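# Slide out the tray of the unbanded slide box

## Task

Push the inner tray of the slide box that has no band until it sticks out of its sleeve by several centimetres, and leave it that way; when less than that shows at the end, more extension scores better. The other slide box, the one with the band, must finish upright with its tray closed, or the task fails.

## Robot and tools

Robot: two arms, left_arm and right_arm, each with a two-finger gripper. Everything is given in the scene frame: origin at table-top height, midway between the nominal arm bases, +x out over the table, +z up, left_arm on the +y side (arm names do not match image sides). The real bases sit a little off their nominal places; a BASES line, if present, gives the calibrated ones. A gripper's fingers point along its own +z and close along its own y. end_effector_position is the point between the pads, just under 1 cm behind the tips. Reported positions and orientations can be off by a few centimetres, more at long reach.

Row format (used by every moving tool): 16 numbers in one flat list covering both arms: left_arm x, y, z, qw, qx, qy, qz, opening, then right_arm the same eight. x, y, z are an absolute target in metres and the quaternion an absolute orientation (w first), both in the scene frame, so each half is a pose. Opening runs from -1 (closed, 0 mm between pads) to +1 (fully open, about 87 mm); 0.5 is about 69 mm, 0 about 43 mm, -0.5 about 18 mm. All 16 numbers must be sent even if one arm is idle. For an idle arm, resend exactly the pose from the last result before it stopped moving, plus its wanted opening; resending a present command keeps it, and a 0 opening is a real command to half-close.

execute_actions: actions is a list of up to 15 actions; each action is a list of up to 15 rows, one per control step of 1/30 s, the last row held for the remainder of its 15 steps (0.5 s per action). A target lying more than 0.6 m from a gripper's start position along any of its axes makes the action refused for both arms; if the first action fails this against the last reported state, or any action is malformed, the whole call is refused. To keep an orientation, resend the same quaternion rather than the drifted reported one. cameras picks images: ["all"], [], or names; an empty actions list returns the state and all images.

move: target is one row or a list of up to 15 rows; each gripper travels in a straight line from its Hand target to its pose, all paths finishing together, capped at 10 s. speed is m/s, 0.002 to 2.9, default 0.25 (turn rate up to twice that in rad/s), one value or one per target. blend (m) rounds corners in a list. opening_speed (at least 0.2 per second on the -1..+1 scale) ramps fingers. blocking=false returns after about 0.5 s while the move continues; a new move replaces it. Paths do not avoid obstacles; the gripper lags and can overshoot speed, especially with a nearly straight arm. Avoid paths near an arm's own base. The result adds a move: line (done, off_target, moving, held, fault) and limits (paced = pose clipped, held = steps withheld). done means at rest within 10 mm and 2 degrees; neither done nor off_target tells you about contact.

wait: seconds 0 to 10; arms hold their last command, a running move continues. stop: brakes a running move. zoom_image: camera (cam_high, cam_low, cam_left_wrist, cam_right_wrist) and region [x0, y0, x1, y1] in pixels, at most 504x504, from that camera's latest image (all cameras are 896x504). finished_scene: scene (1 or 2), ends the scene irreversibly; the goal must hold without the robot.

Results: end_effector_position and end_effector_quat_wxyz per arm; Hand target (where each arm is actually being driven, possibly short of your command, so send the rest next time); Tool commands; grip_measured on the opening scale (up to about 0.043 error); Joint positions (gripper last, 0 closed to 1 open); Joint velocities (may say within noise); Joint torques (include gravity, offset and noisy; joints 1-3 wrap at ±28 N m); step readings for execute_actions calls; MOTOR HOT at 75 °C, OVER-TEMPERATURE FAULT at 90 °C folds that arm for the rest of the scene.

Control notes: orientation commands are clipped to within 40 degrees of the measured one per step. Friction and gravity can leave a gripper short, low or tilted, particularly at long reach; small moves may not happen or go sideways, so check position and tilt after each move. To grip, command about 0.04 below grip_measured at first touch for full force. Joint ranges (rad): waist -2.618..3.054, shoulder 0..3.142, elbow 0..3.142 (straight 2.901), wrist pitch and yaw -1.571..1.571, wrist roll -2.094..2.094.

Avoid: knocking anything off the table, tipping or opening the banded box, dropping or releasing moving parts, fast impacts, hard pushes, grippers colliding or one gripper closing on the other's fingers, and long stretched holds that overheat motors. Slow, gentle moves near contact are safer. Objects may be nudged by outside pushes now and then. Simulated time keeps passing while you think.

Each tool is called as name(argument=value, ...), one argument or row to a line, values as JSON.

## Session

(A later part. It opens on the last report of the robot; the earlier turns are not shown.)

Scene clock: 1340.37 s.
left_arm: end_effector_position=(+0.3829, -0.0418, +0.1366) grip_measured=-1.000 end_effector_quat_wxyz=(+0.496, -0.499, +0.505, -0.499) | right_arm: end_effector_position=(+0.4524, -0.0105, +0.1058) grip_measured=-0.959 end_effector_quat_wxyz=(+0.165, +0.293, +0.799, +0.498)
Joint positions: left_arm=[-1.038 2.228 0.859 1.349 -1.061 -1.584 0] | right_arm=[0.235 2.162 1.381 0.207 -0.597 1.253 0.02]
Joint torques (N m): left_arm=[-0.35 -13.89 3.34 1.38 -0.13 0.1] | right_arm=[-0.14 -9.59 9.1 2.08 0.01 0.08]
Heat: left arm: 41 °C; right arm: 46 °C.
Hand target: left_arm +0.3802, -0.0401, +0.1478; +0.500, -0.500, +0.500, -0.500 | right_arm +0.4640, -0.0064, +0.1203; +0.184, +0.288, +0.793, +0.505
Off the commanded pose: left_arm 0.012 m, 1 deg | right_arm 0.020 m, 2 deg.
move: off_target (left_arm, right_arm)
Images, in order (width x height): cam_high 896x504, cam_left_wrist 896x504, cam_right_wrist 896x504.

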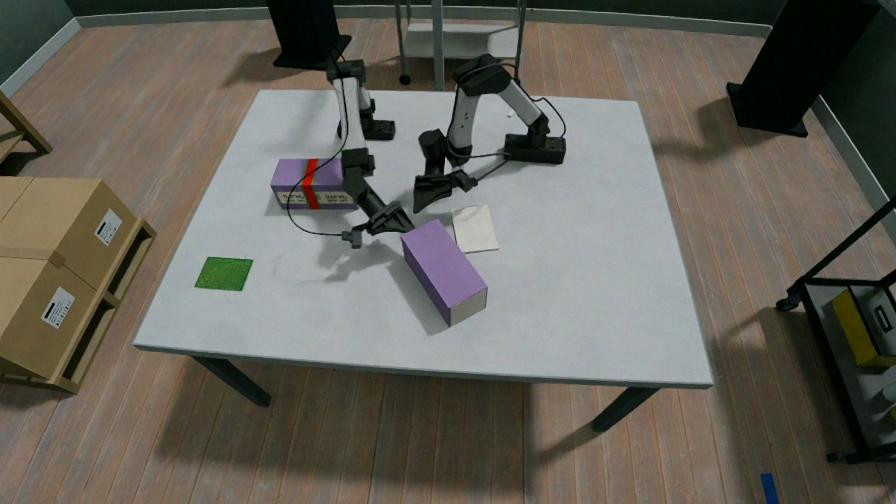

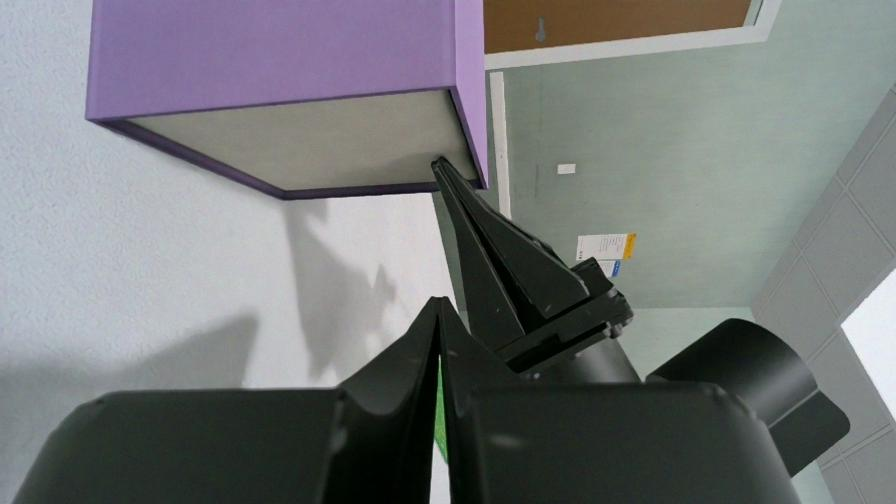

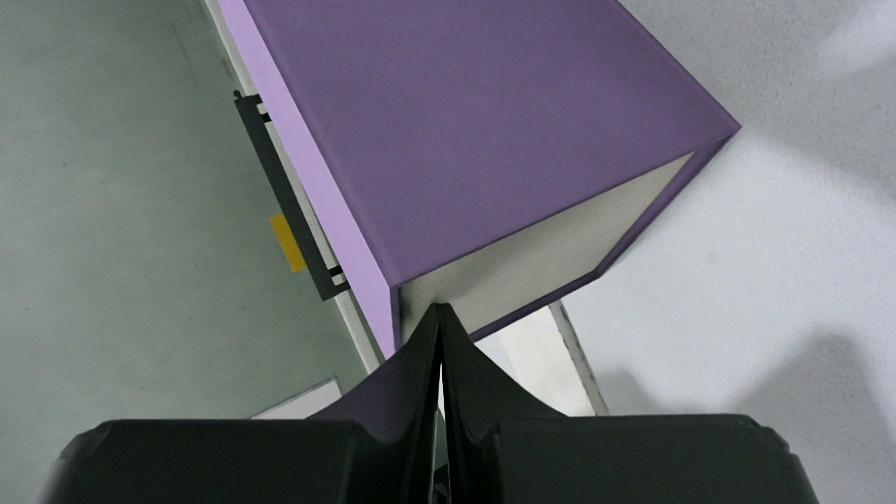

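move(
  target=[
    [0.375,-0.02,0.165,0.541,-0.541,0.454,-0.454,-0.3,0.445,-0.018,0.115,0.184,0.288,0.793,0.505,-1],
    [0.398,-0.02,0.152,0.541,-0.541,0.454,-0.454,-0.3,0.445,-0.018,0.115,0.184,0.288,0.793,0.505,-1],
  ],
  speed=[0.1,0.08],
  cameras=["cam_high","cam_left_wrist","cam_right_wrist"],
)

zoom_image(
  camera="cam_high",
  region=[370, 190, 470, 290],
)

Scene clock: 1437.47 s.
left_arm: end_effector_position=(+0.3946, -0.0170, +0.1552) grip_measured=-0.300 end_effector_quat_wxyz=(+0.539, -0.543, +0.453, -0.458) | right_arm: end_effector_position=(+0.4417, -0.0152, +0.0928) grip_measured=-0.959 end_effector_quat_wxyz=(+0.159, +0.299, +0.801, +0.493)
Joint positions: left_arm=[-1.031 2.19 0.9 1.287 -1.234 -1.582 0.35] | right_arm=[0.231 2.151 1.315 0.243 -0.596 1.254 0.02]
Joint torques (N m): left_arm=[0.24 -8.58 6.63 1.36 -0.02 0.16] | right_arm=[-1.14 -13.22 4.64 2.27 -0.13 -0.06]
Heat: left arm: 41 °C; right arm: 52 °C.
Hand target: left_arm +0.3979, -0.0198, +0.1520; +0.542, -0.542, +0.455, -0.454 | right_arm +0.4449, -0.0179, +0.1147; +0.184, +0.288, +0.793, +0.505
Off the commanded pose: left_arm 0.006 m, 1 deg | right_arm 0.023 m, 3 deg.
move: off_target (right_arm)
Images, in order (width x height): cam_high 896x504, cam_left_wrist 896x504, cam_right_wrist 896x504.

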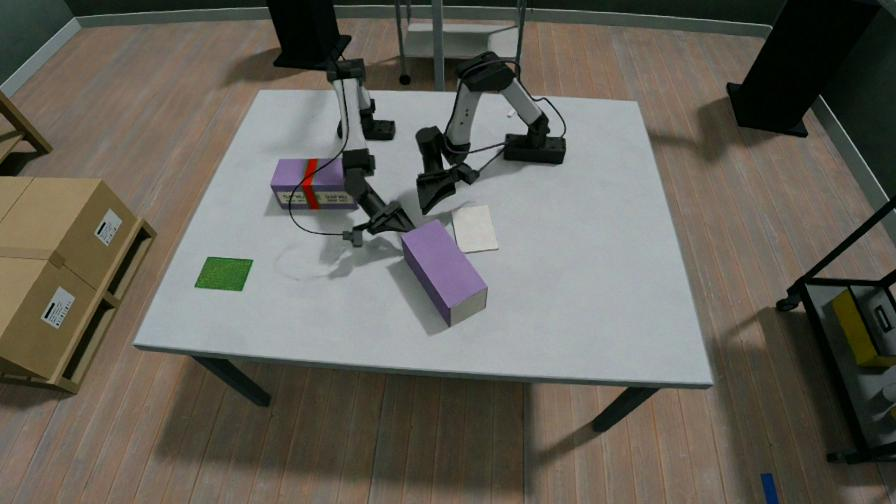

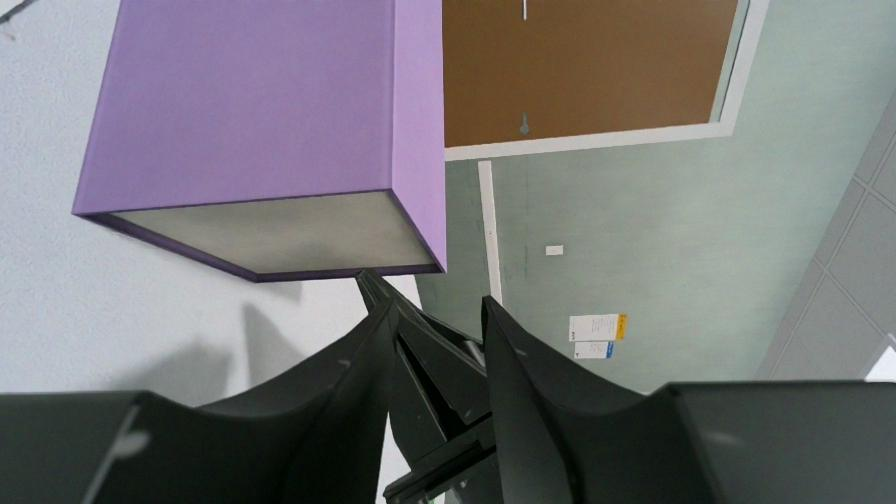

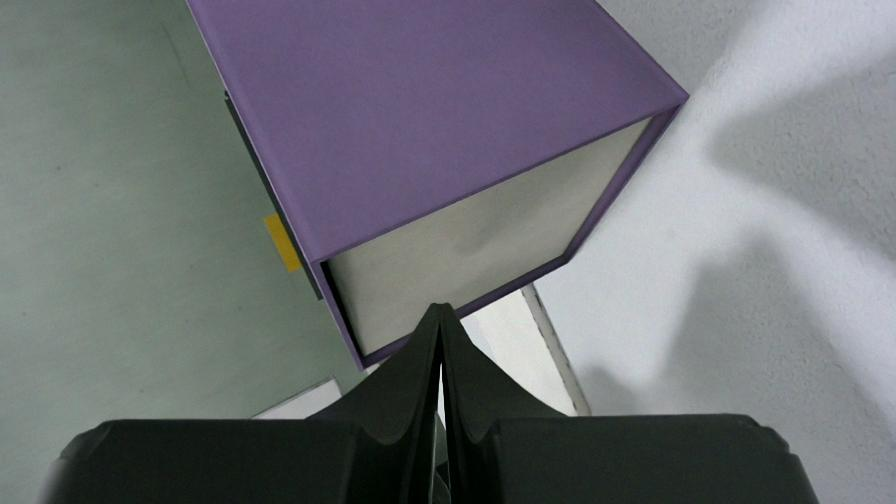

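Scaled by 5.040 from the camera's 896x504 image, which has a finer 1280x720 frame.

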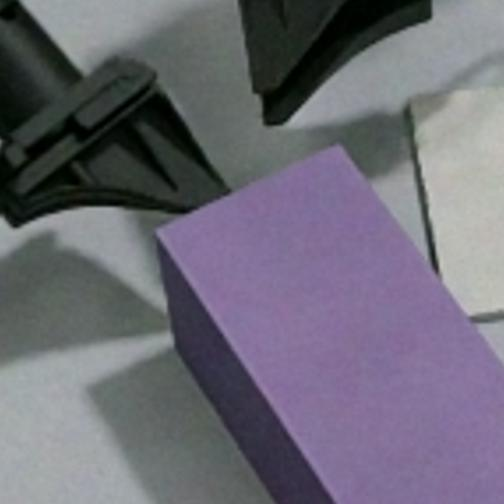

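move(
  target=[
    [0.405,-0.019,0.146,0.541,-0.541,0.454,-0.454,-0.3,0.445,-0.018,0.115,0.184,0.288,0.793,0.505,-1],
    [0.459,-0.009,0.146,0.541,-0.541,0.454,-0.454,-0.3,0.445,-0.018,0.115,0.184,0.288,0.793,0.505,-1],
  ],
  speed=[0.06,0.06],
  cameras=["cam_left_wrist","cam_right_wrist"],
)

move(
  target=[
    [0.459,-0.009,0.146,0.541,-0.541,0.454,-0.454,-1,0.445,-0.018,0.115,0.184,0.288,0.793,0.505,-1],
  ],
  opening_speed=0.8,
  cameras=["cam_high","cam_left_wrist","cam_right_wrist"],
)

zoom_image(
  camera="cam_high",
  region=[370, 190, 470, 290],
)

Scene clock: 1452.10 s.
left_arm: end_effector_position=(+0.4526, -0.0093, +0.1517) grip_measured=-0.300 end_effector_quat_wxyz=(+0.536, -0.542, +0.453, -0.463) | right_arm: end_effector_position=(+0.4418, -0.0152, +0.0928) grip_measured=-0.959 end_effector_quat_wxyz=(+0.160, +0.299, +0.801, +0.493)
Joint positions: left_arm=[-0.891 2.258 1.013 1.251 -1.086 -1.582 0.35] | right_arm=[0.231 2.151 1.315 0.243 -0.596 1.254 0.02]
Joint torques (N m): left_arm=[1.03 -9.07 7.17 1.31 0.04 0.16] | right_arm=[-1.14 -13.22 4.66 2.27 -0.13 -0.06]
Heat: left arm: 40 °C; right arm: 51 °C.
Hand target: left_arm +0.4588, -0.0087, +0.1460; +0.542, -0.542, +0.455, -0.455 | right_arm +0.4449, -0.0179, +0.1147; +0.184, +0.288, +0.793, +0.505
Off the commanded pose: left_arm 0.009 m, 1 deg | right_arm 0.023 m, 3 deg.
move: off_target (right_arm)
Images, in order (width x height): cam_left_wrist 896x504, cam_right_wrist 896x504.

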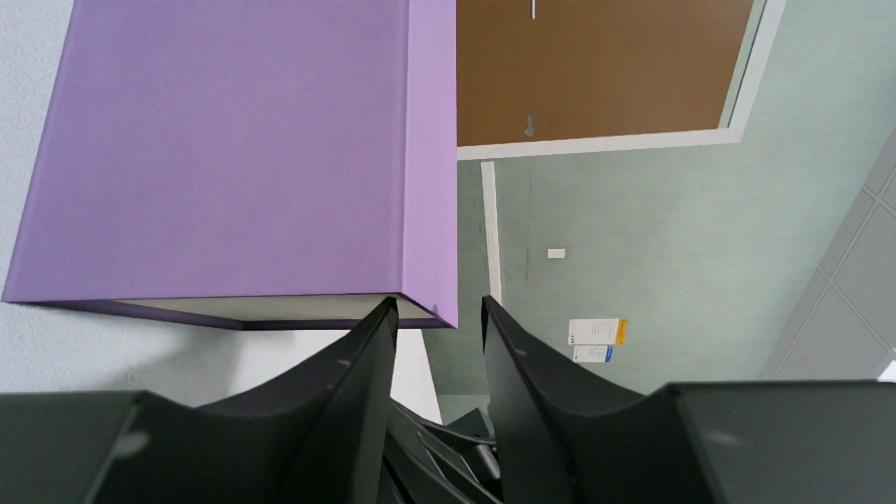

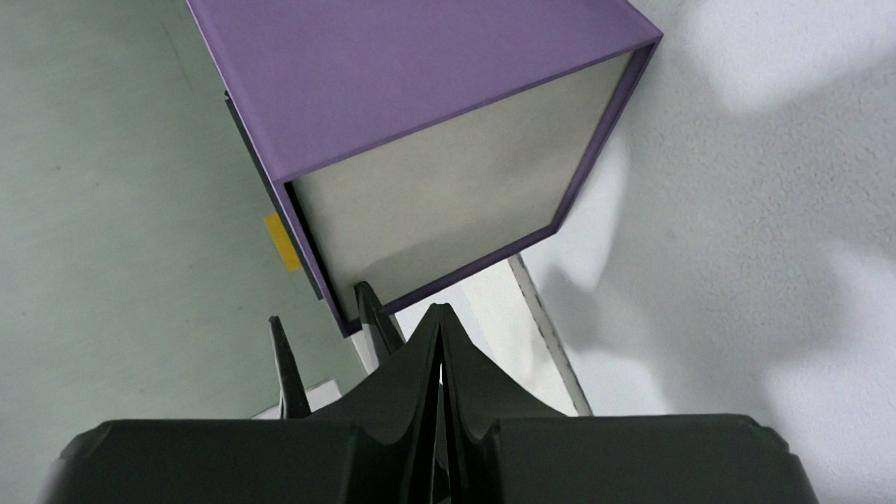

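Scene clock: 1453.20 s.
left_arm: end_effector_position=(+0.4529, -0.0100, +0.1492) grip_measured=-0.938 end_effector_quat_wxyz=(+0.535, -0.542, +0.456, -0.461) | right_arm: end_effector_position=(+0.4418, -0.0152, +0.0928) grip_measured=-0.959 end_effector_quat_wxyz=(+0.160, +0.299, +0.801, +0.493)
Joint positions: left_arm=[-0.891 2.261 1.015 1.241 -1.083 -1.587 0.031] | right_arm=[0.231 2.151 1.315 0.243 -0.596 1.254 0.02]
Joint torques (N m): left_arm=[0.92 -9.65 6.91 1.4 0.01 0.15] | right_arm=[-1.14 -13.22 4.63 2.27 -0.12 -0.06]
Heat: left arm: 40 °C; right arm: 51 °C.
Hand target: left_arm +0.4589, -0.0088, +0.1460; +0.541, -0.542, +0.455, -0.454 | right_arm +0.4449, -0.0179, +0.1147; +0.184, +0.288, +0.793, +0.505
Off the commanded pose: left_arm 0.007 m, 1 deg | right_arm 0.023 m, 3 deg.
move: off_target (right_arm)
Images, in order (width x height): cam_high 896x504, cam_left_wrist 896x504, cam_right_wrist 896x504.

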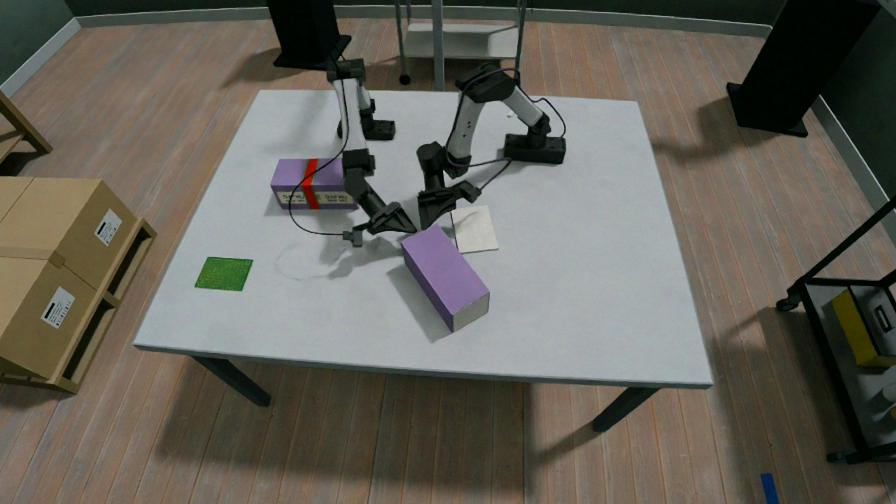

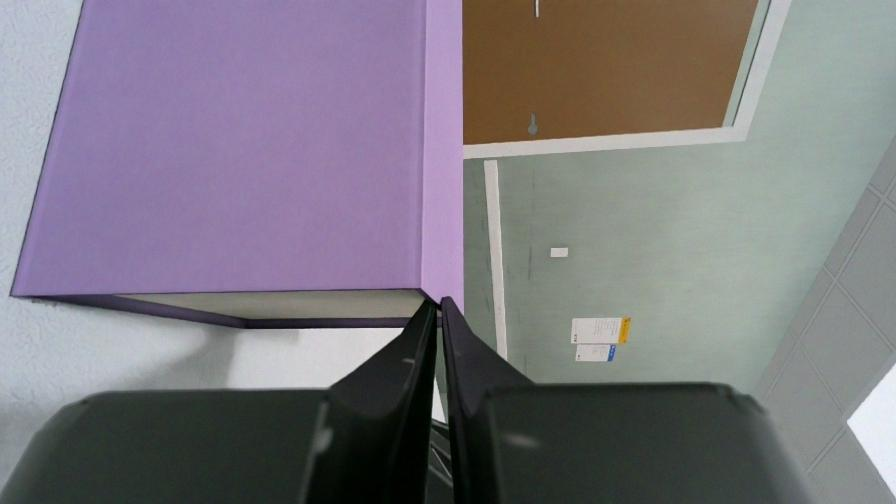

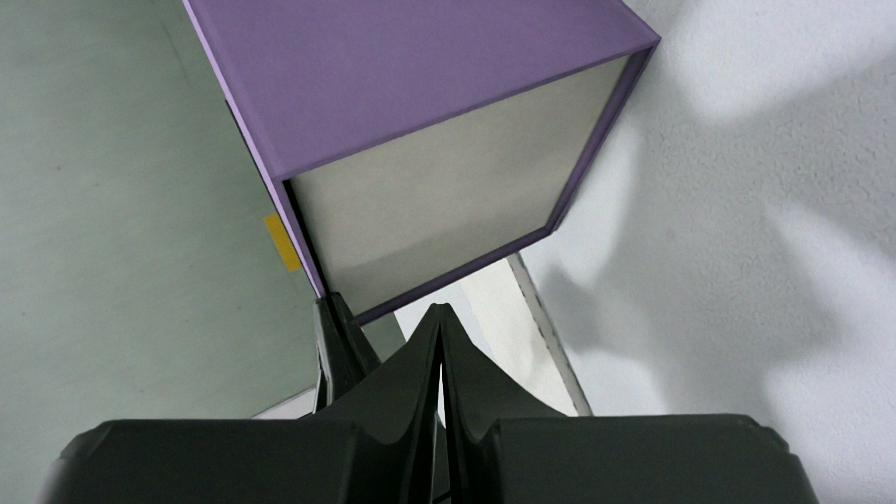

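Scaled by 5.040 from the camera's 896x504 image, which has a finer 1280x720 frame.

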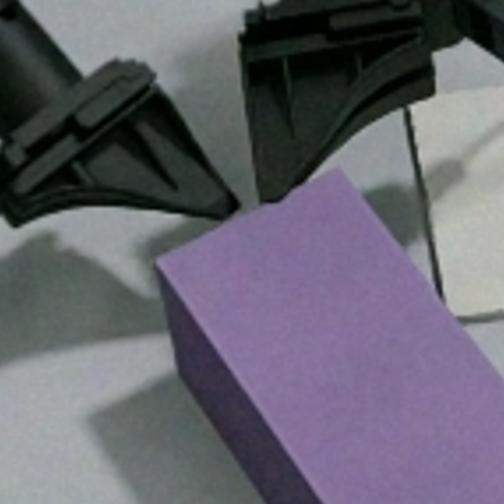

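move(
  target=[
    [0.452,-0.011,0.095,0.541,-0.541,0.454,-0.454,-1,0.46,-0.005,0.115,0.184,0.288,0.793,0.505,-1],
    [0.440,-0.016,0.085,0.541,-0.541,0.454,-0.454,-1,0.505,0.022,0.115,0.184,0.288,0.793,0.505,-1],
  ],
  speed=[0.06,0.03],
  cameras=["cam_high","cam_left_wrist","cam_right_wrist"],
)

zoom_image(
  camera="cam_high",
  region=[370, 190, 510, 350],
)

Scene clock: 1470.77 s.
left_arm: end_effector_position=(+0.4396, -0.0148, +0.0920) grip_measured=-1.000 end_effector_quat_wxyz=(+0.538, -0.545, +0.447, -0.461) | right_arm: end_effector_position=(+0.4901, +0.0159, +0.0969) grip_measured=-0.959 end_effector_quat_wxyz=(+0.157, +0.298, +0.803, +0.491)
Joint positions: left_arm=[-0.93 2.47 1.044 1.438 -1.136 -1.582 0] | right_arm=[0.272 2.326 1.642 0.097 -0.565 1.274 0.02]
Joint torques (N m): left_arm=[-0.12 -10.11 4.67 1.32 0.09 0.12] | right_arm=[-0.13 -10.69 9.4 2.37 0.02 0.08]
Heat: left arm: 39 °C; right arm: 53 °C.
Hand target: left_arm +0.4399, -0.0158, +0.0851; +0.542, -0.542, +0.455, -0.455 | right_arm +0.5034, +0.0213, +0.1157; +0.184, +0.288, +0.793, +0.505
Off the commanded pose: left_arm 0.007 m, 1 deg | right_arm 0.024 m, 4 deg.
move: off_target (right_arm)
Images, in order (width x height): cam_high 896x504, cam_left_wrist 896x504, cam_right_wrist 896x504.

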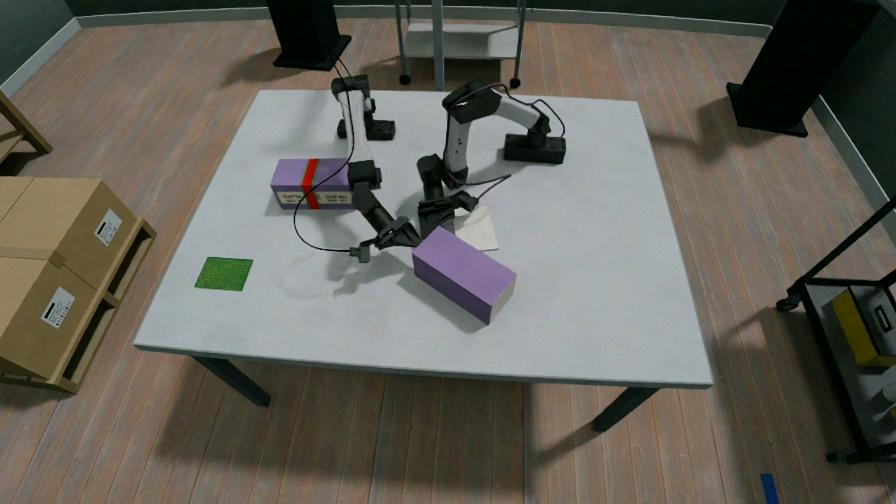

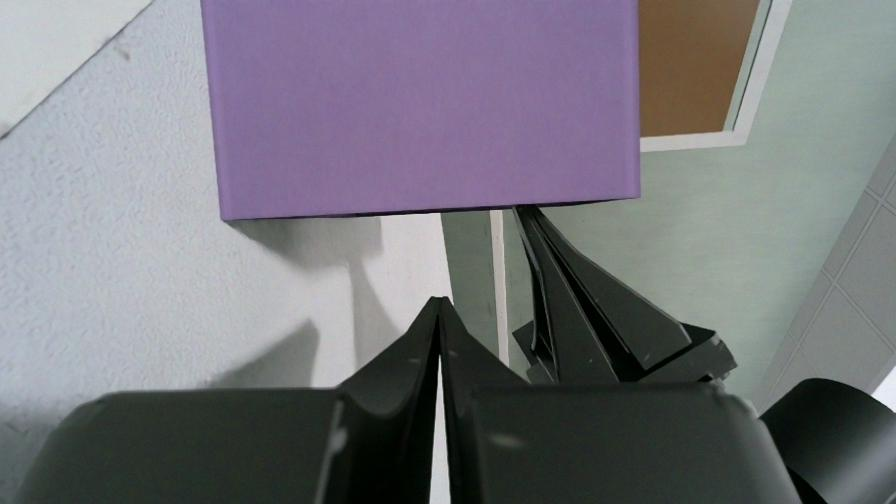

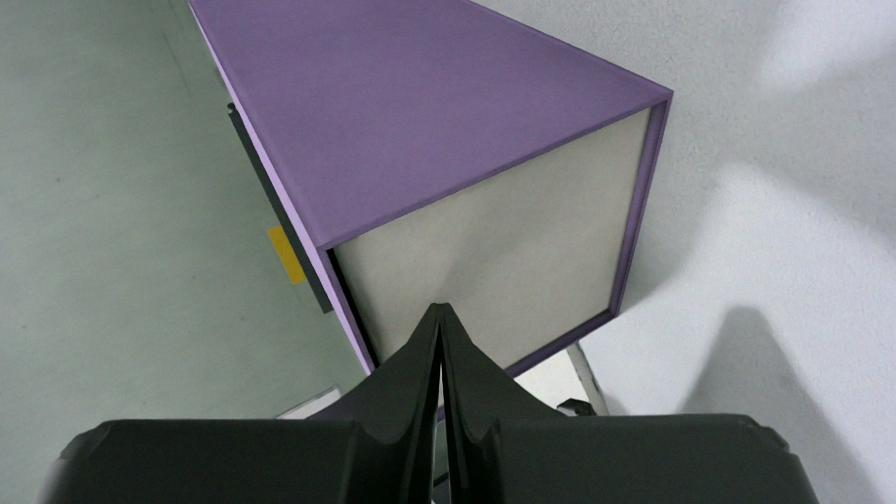

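Scaled by 3.150 from the camera's 896x504 image, which has a finer 1280x720 frame.

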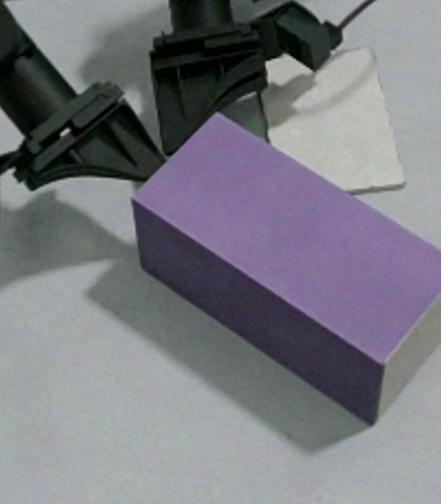

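move(
  target=[
    [0.40,0.03,0.14,0.541,-0.541,0.454,-0.454,-1,0.455,-0.02,0.10,0.184,0.288,0.793,0.505,-1],
    [0.42,0.12,0.24,0.3,-0.3,0.85,-0.3,-1,0.44,-0.03,0.10,0.5606,-0.31,0.73,0.238,-1],
    [0.56,0.06,0.17,0.126,-0.39,0.905,-0.07,-1,0.45,-0.025,0.08,0.5606,-0.31,0.73,0.238,-1],
  ],
  speed=[0.12,0.25,0.2],
  cameras=["cam_high","cam_left_wrist","cam_right_wrist"],
)

zoom_image(
  camera="cam_high",
  region=[370, 190, 530, 350],
)

Scene clock: 1507.03 s.
left_arm: end_effector_position=(+0.5618, +0.0613, +0.1775) grip_measured=-1.000 end_effector_quat_wxyz=(+0.202, -0.391, +0.883, -0.163) | right_arm: end_effector_position=(+0.4412, -0.0284, +0.0698) grip_measured=-0.959 end_effector_quat_wxyz=(+0.543, -0.308, +0.742, +0.245)
Joint positions: left_arm=[-0.379 2.618 2.839 -1.27 -0.074 -1.225 0] | right_arm=[0.304 2.092 1.067 0.685 -0.505 -0.137 0.021]
Joint torques (N m): left_arm=[-0.68 -13.33 9.06 0.84 -0.09 -0.07] | right_arm=[-0.24 -8.57 6.58 2.49 0 -0.04]
Heat: left arm: 39 °C; right arm: 51 °C.
Hand target: left_arm +0.5593, +0.0603, +0.1696; +0.198, -0.394, +0.884, -0.153 | right_arm +0.4495, -0.0252, +0.0803; +0.560, -0.310, +0.730, +0.238
Off the commanded pose: left_arm 0.008 m, 14 deg | right_arm 0.014 m, 3 deg.
elbow stopped short (left arm): the move would have taken joint 3 (elbow) straighter than the controller allows.
move: off_target (left_arm, right_arm)
Images, in order (width x height): cam_high 896x504, cam_left_wrist 896x504, cam_right_wrist 896x504.

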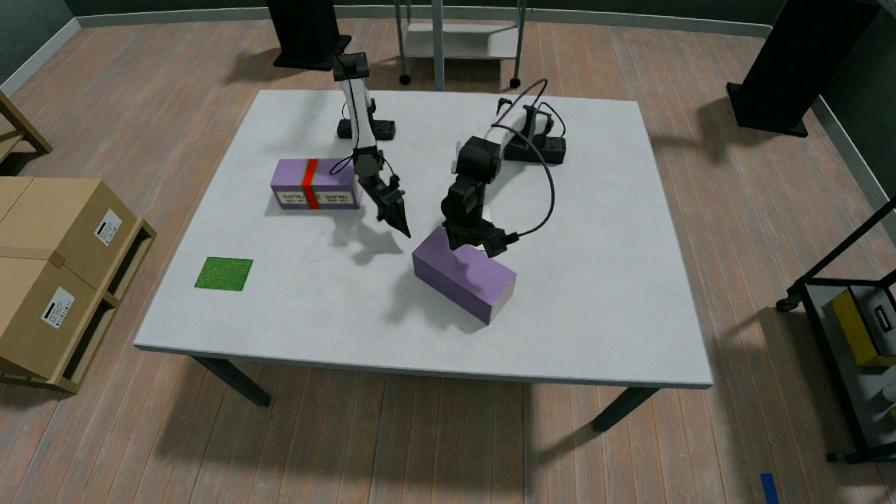

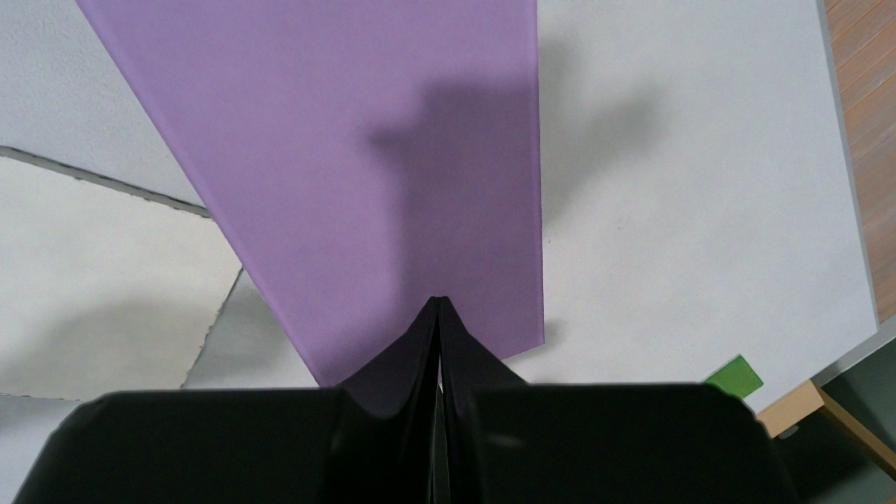

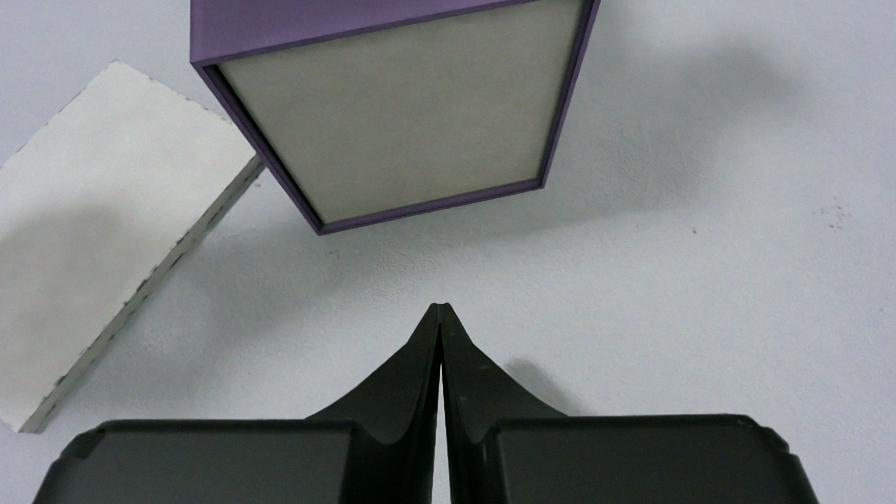

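Scaled by 3.150 from the camera's 896x504 image, which has a finer 1280x720 frame.

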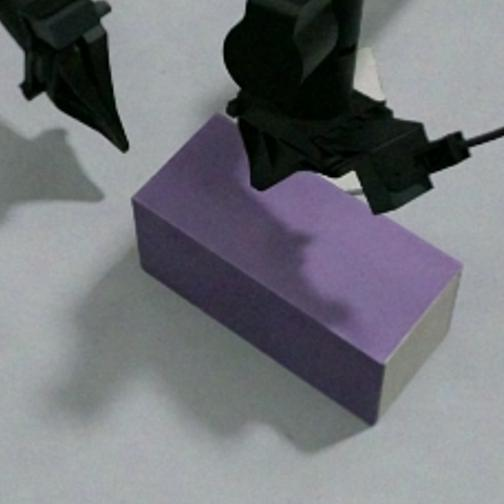

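move(
  target=[
    [0.562,0.082,0.15,0.126,-0.48,0.865,-0.09,-1,0.452,-0.022,0.08,0.538,-0.372,0.7,0.286,-1],
    [0.562,0.082,0.08,0.126,-0.48,0.865,-0.09,-1,0.455,-0.019,0.08,0.538,-0.372,0.7,0.286,-1],
  ],
  speed=[0.12,0.08],
  cameras=["cam_left_wrist","cam_right_wrist"],
)

Scene clock: 1522.53 s.
left_arm: end_effector_position=(+0.5646, +0.0784, +0.1419) grip_measured=-1.000 end_effector_quat_wxyz=(+0.160, -0.474, +0.855, -0.136) | right_arm: end_effector_position=(+0.4467, -0.0223, +0.0694) grip_measured=-0.959 end_effector_quat_wxyz=(+0.528, -0.365, +0.711, +0.285)
Joint positions: left_arm=[-0.347 2.686 2.856 -1.324 -0.074 -1.375 0] | right_arm=[0.267 2.15 1.169 0.612 -0.685 -0.219 0.021]
Joint torques (N m): left_arm=[0.46 -7.99 2.95 0.98 -0.06 -0.04] | right_arm=[-0.75 -8.92 8.06 2.03 -0.27 -0.04]
Heat: left arm: 42 °C; right arm: 50 °C.
Hand target: left_arm +0.5580, +0.0836, +0.0826; +0.126, -0.479, +0.864, -0.090 | right_arm +0.4546, -0.0192, +0.0801; +0.538, -0.372, +0.700, +0.286
Off the commanded pose: left_arm 0.062 m, 7 deg | right_arm 0.014 m, 2 deg.
elbow stopped short (left arm): the move would have taken joint 3 (elbow) straighter than the controller allows.
move: off_target (left_arm, right_arm)
Images, in order (width x height): cam_left_wrist 896x504, cam_right_wrist 896x504.

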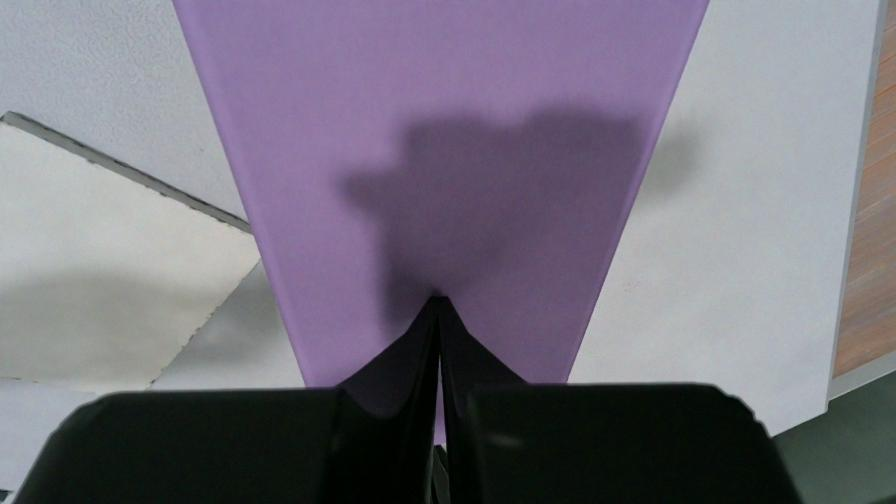

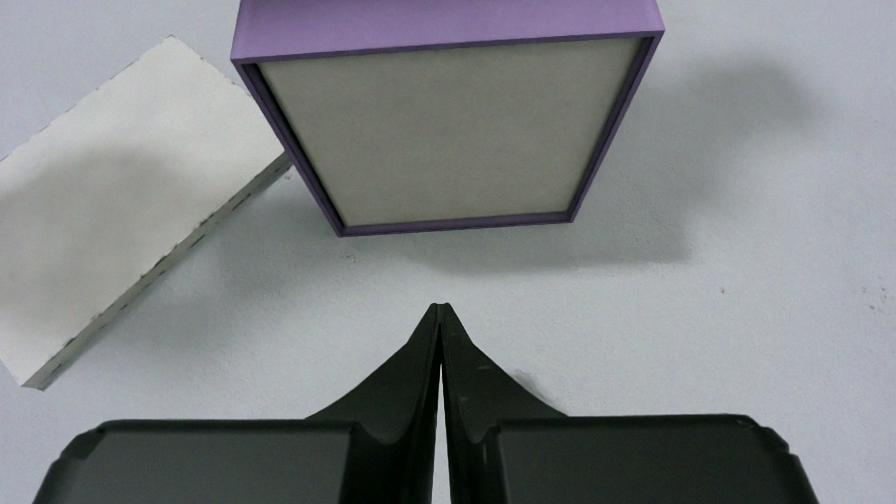

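move(
  target=[
    [0.55,0.065,0.06,0.126,-0.48,0.865,-0.09,-1,0.475,0.010,0.082,0.538,-0.372,0.7,0.286,-1],
    [0.54,0.05,0.035,0.126,-0.48,0.865,-0.09,-1,0.508,0.058,0.082,0.538,-0.372,0.7,0.286,-1],
  ],
  speed=0.06,
  cameras=["cam_high","cam_left_wrist","cam_right_wrist"],
)

zoom_image(
  camera="cam_high",
  region=[390, 190, 550, 350],
)

Scene clock: 1535.33 s.
left_arm: end_effector_position=(+0.5975, +0.0678, +0.1464) grip_measured=-1.000 end_effector_quat_wxyz=(+0.233, -0.500, +0.812, -0.190) | right_arm: end_effector_position=(+0.5058, +0.0351, +0.0683) grip_measured=-0.959 end_effector_quat_wxyz=(+0.526, -0.361, +0.719, +0.276)
Joint positions: left_arm=[-0.364 2.497 2.423 -0.902 -0.149 -1.454 0] | right_arm=[0.358 2.367 1.568 0.441 -0.576 -0.184 0.02]
Joint torques (N m): left_arm=[-4.66 -4.74 1.92 0.05 0.32 0.11] | right_arm=[1.89 -10.17 9.4 2.27 -0.19 0.15]
Heat: left arm: 41 °C; right arm: 50 °C.
Hand target: left_arm +0.5384, +0.0554, +0.0476; +0.129, -0.481, +0.862, -0.091 | right_arm +0.5063, +0.0573, +0.0823; +0.538, -0.372, +0.700, +0.286
Off the commanded pose: left_arm 0.127 m, 18 deg | right_arm 0.027 m, 3 deg.
move: off_target (left_arm, right_arm)
Images, in order (width x height): cam_high 896x504, cam_left_wrist 896x504, cam_right_wrist 896x504.

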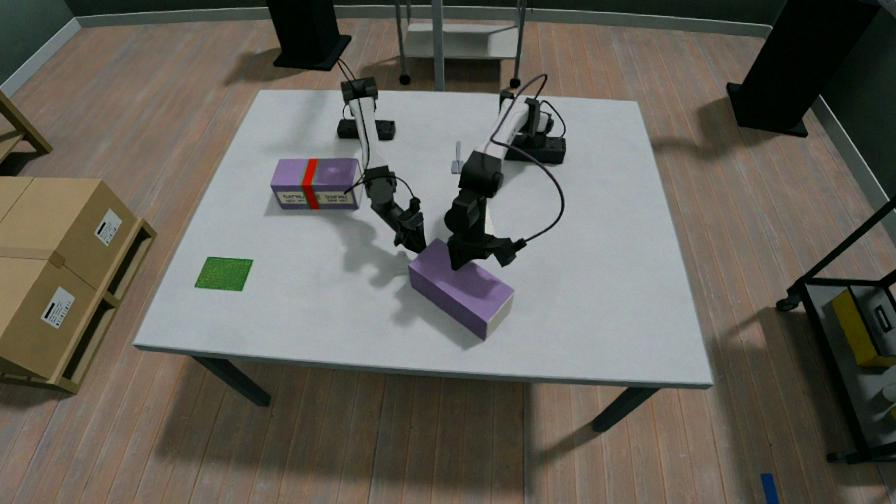

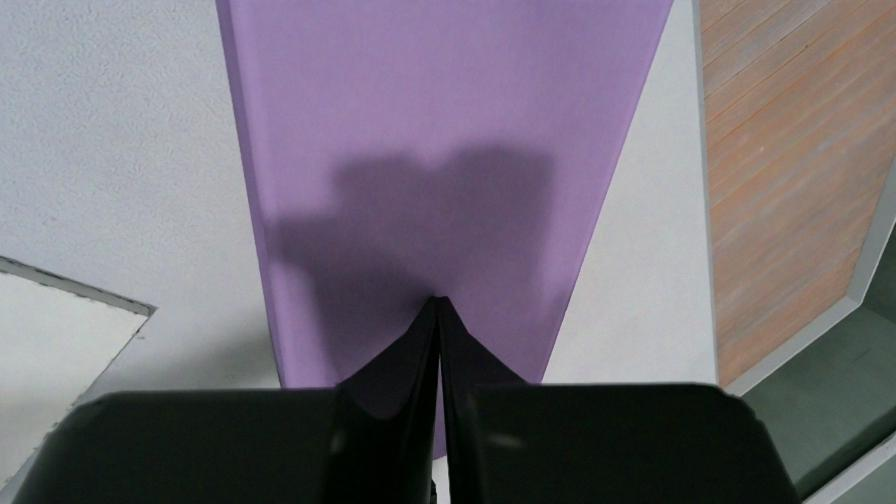

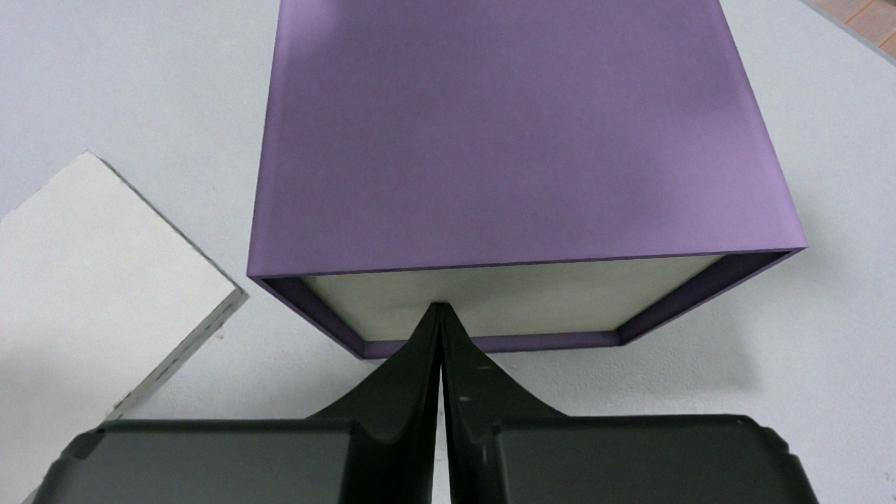

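Scaled by 3.150 from the camera's 896x504 image, which has a finer 1280x720 frame.

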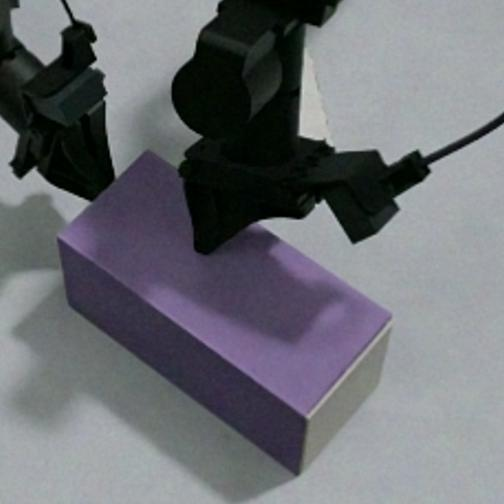

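move(
  target=[
    [0.54,0.05,0.03,0.18,-0.49,0.84,-0.14,-1,0.495,0.02,0.082,0.538,-0.372,0.7,0.286,-1],
    [0.54,0.05,0.03,0.18,-0.49,0.84,-0.14,-1,0.508,0.008,0.082,0.538,-0.372,0.7,0.286,-1],
    [0.53,0.038,0.02,0.18,-0.49,0.84,-0.14,-1,0.552,0.068,0.082,0.538,-0.372,0.7,0.286,-1],
  ],
  speed=0.06,
  cameras=["cam_high","cam_left_wrist","cam_right_wrist"],
)

zoom_image(
  camera="cam_high",
  region=[390, 190, 550, 350],
)

Scene clock: 1549.23 s.
left_arm: end_effector_position=(+0.6129, +0.0478, +0.1518) grip_measured=-1.000 end_effector_quat_wxyz=(+0.299, -0.512, +0.755, -0.280) | right_arm: end_effector_position=(+0.5323, +0.0385, +0.0636) grip_measured=-0.959 end_effector_quat_wxyz=(+0.512, -0.366, +0.720, +0.293)
Joint positions: left_arm=[-0.399 2.339 2.006 -0.413 -0.204 -1.533 0] | right_arm=[0.336 2.483 1.784 0.312 -0.633 -0.187 0.02]
Joint torques (N m): left_arm=[-4.89 -6.38 1.11 -0.53 0.42 0.28] | right_arm=[-0.7 -12.03 5.68 2.14 -0.16 0.03]
Heat: left arm: 38 °C; right arm: 51 °C.
Hand target: left_arm +0.5348, +0.0437, +0.0376; +0.185, -0.492, +0.838, -0.146 | right_arm +0.5322, +0.0383, +0.0644; +0.513, -0.366, +0.719, +0.293
Off the commanded pose: left_arm 0.156 m, 23 deg | right_arm 0.040 m, 4 deg.
move: held (right_arm; a check stopped the path), off_target (left_arm; braked when a check withheld steps of right_arm); path passed 2 of 3 targets; limits=held
pose unreachable (right arm): on one or more control steps of this call, first in action 0 (counted from 0), this arm could not follow its commanded pose, so it was not sent that pose on those steps. It may still have moved: this result reports where it is.
cause: moving toward the commanded pose would bring a part of the arm too close to another arm (this arm's wrist camera and the left arm's wrist (the part past joint 4), along the way the arms are being sent, or toward where that arm still pushes).
Images, in order (width x height): cam_high 896x504, cam_left_wrist 896x504, cam_right_wrist 896x504.

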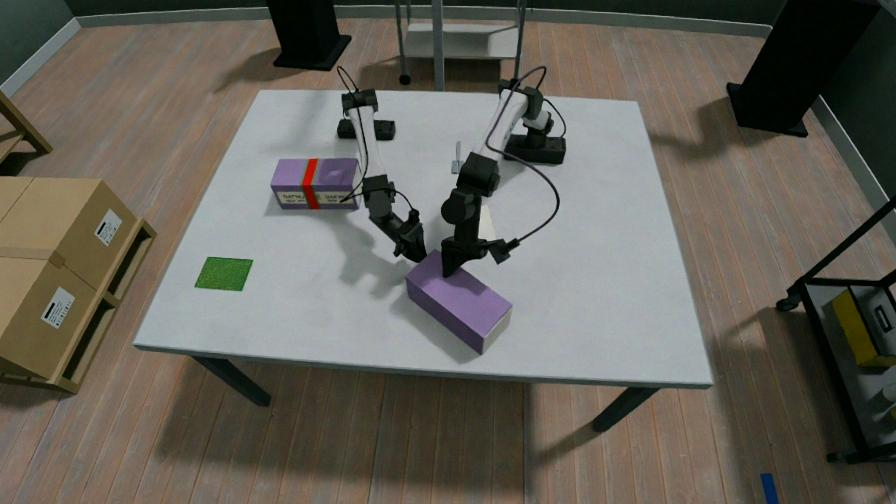

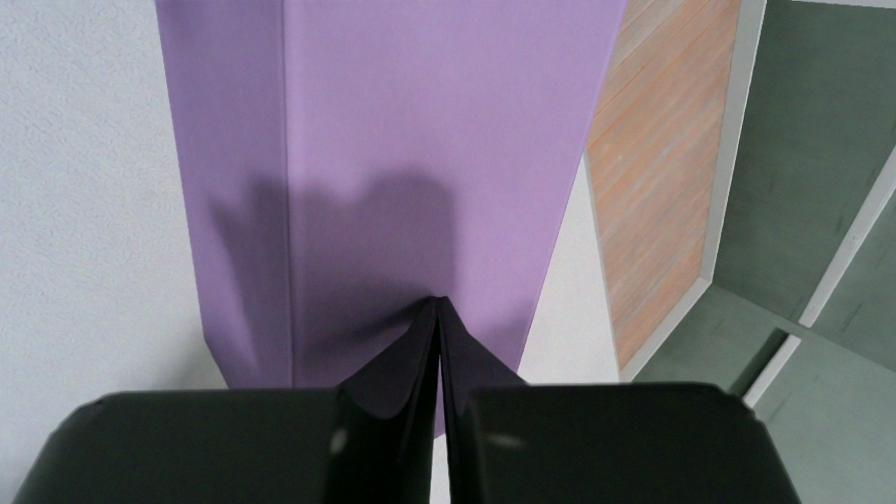

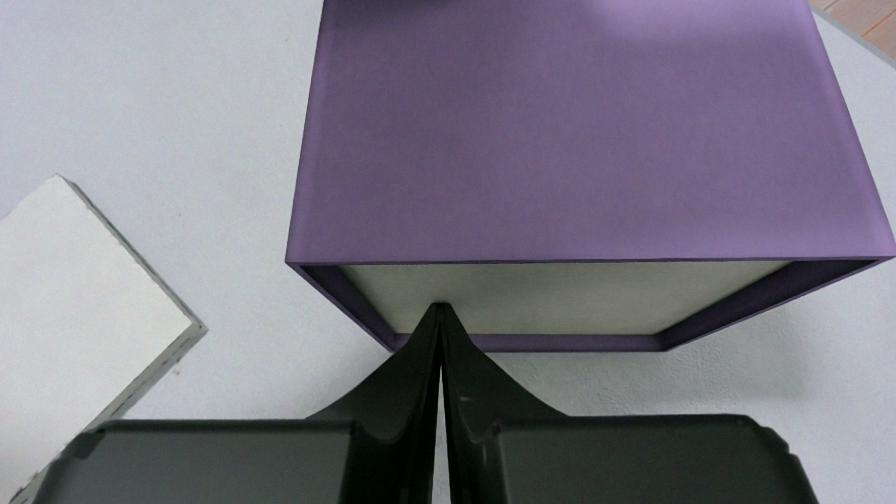

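Scaled by 3.150 from the camera's 896x504 image, which has a finer 1280x720 frame.

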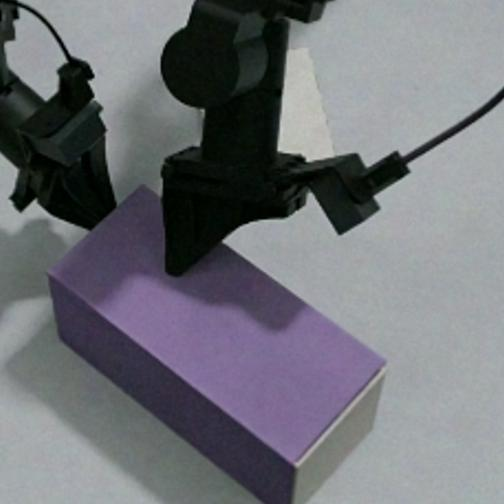

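move(
  target=[
    [0.56,0.08,0.24,0.2,-0.48,0.85,-0.1,-1,0.49,-0.02,0.09,0.538,-0.372,0.7,0.286,-1],
    [0.42,0.2,0.27,0.4,0,0.917,0,-1,0.48,-0.06,0.16,0.242,0.242,0.665,0.665,-0.4],
    [0.42,0.2,0.27,0.4,0,0.917,0,-1,0.51,-0.035,0.13,0.242,0.242,0.665,0.665,-0.4],
  ],
  speed=[0.15,0.25,0.1],
  cameras=["cam_high","cam_right_wrist"],
)

zoom_image(
  camera="cam_high",
  region=[390, 210, 530, 370],
)

Scene clock: 1588.87 s.
left_arm: end_effector_position=(+0.4240, +0.1956, +0.2641) grip_measured=-1.000 end_effector_quat_wxyz=(+0.393, +0.001, +0.919, +0.003) | right_arm: end_effector_position=(+0.5010, -0.0359, +0.1178) grip_measured=-0.400 end_effector_quat_wxyz=(+0.226, +0.249, +0.673, +0.659)
Joint positions: left_arm=[-0.373 1.567 1.51 -0.749 -0.293 -0.283 0] | right_arm=[0.14 2.443 1.413 0.989 -0.763 1.565 0.3]
Joint torques (N m): left_arm=[0.87 -10.66 6.53 1.45 0.05 -0.06] | right_arm=[-0.53 -10.56 7.8 2.21 0.09 0.05]
Heat: left arm: 38 °C; right arm: 54 °C.
Hand target: left_arm +0.4201, +0.1999, +0.2698; +0.400, +0.000, +0.917, +0.000 | right_arm +0.5092, -0.0352, +0.1300; +0.242, +0.242, +0.664, +0.665
Off the commanded pose: left_arm 0.008 m, 1 deg | right_arm 0.015 m, 2 deg.
elbow stopped short (left arm): the move would have taken joint 3 (elbow) straighter than the controller allows.
move: off_target (right_arm)
Images, in order (width x height): cam_high 896x504, cam_right_wrist 896x504.

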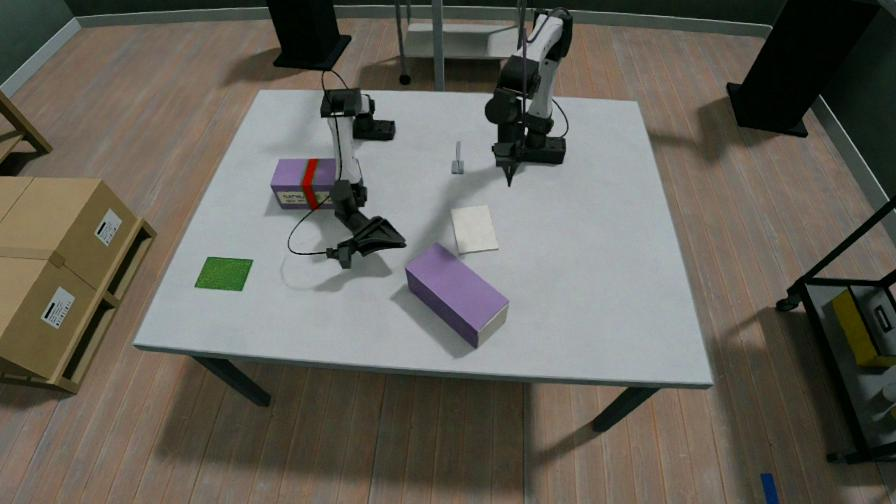

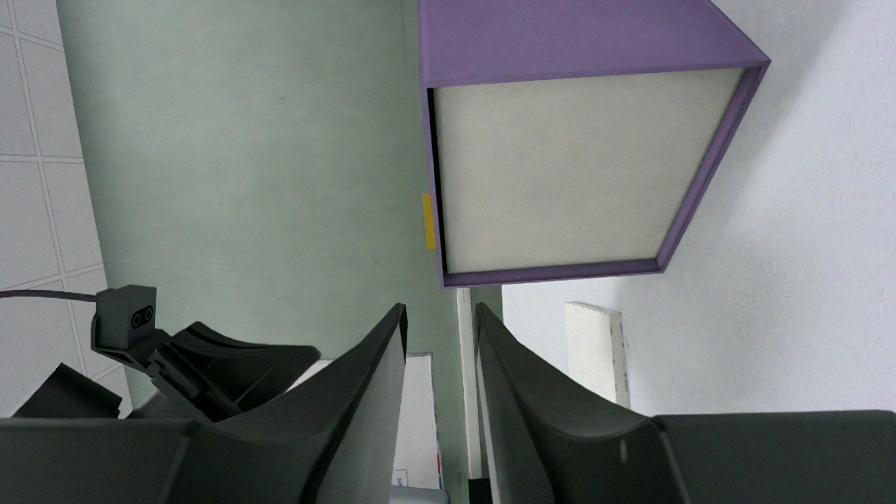

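Scaled by 3.150 from the camera's 896x504 image, which has a finer 1280x720 frame.

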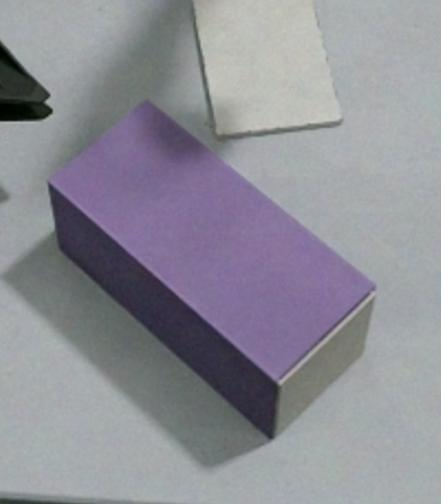

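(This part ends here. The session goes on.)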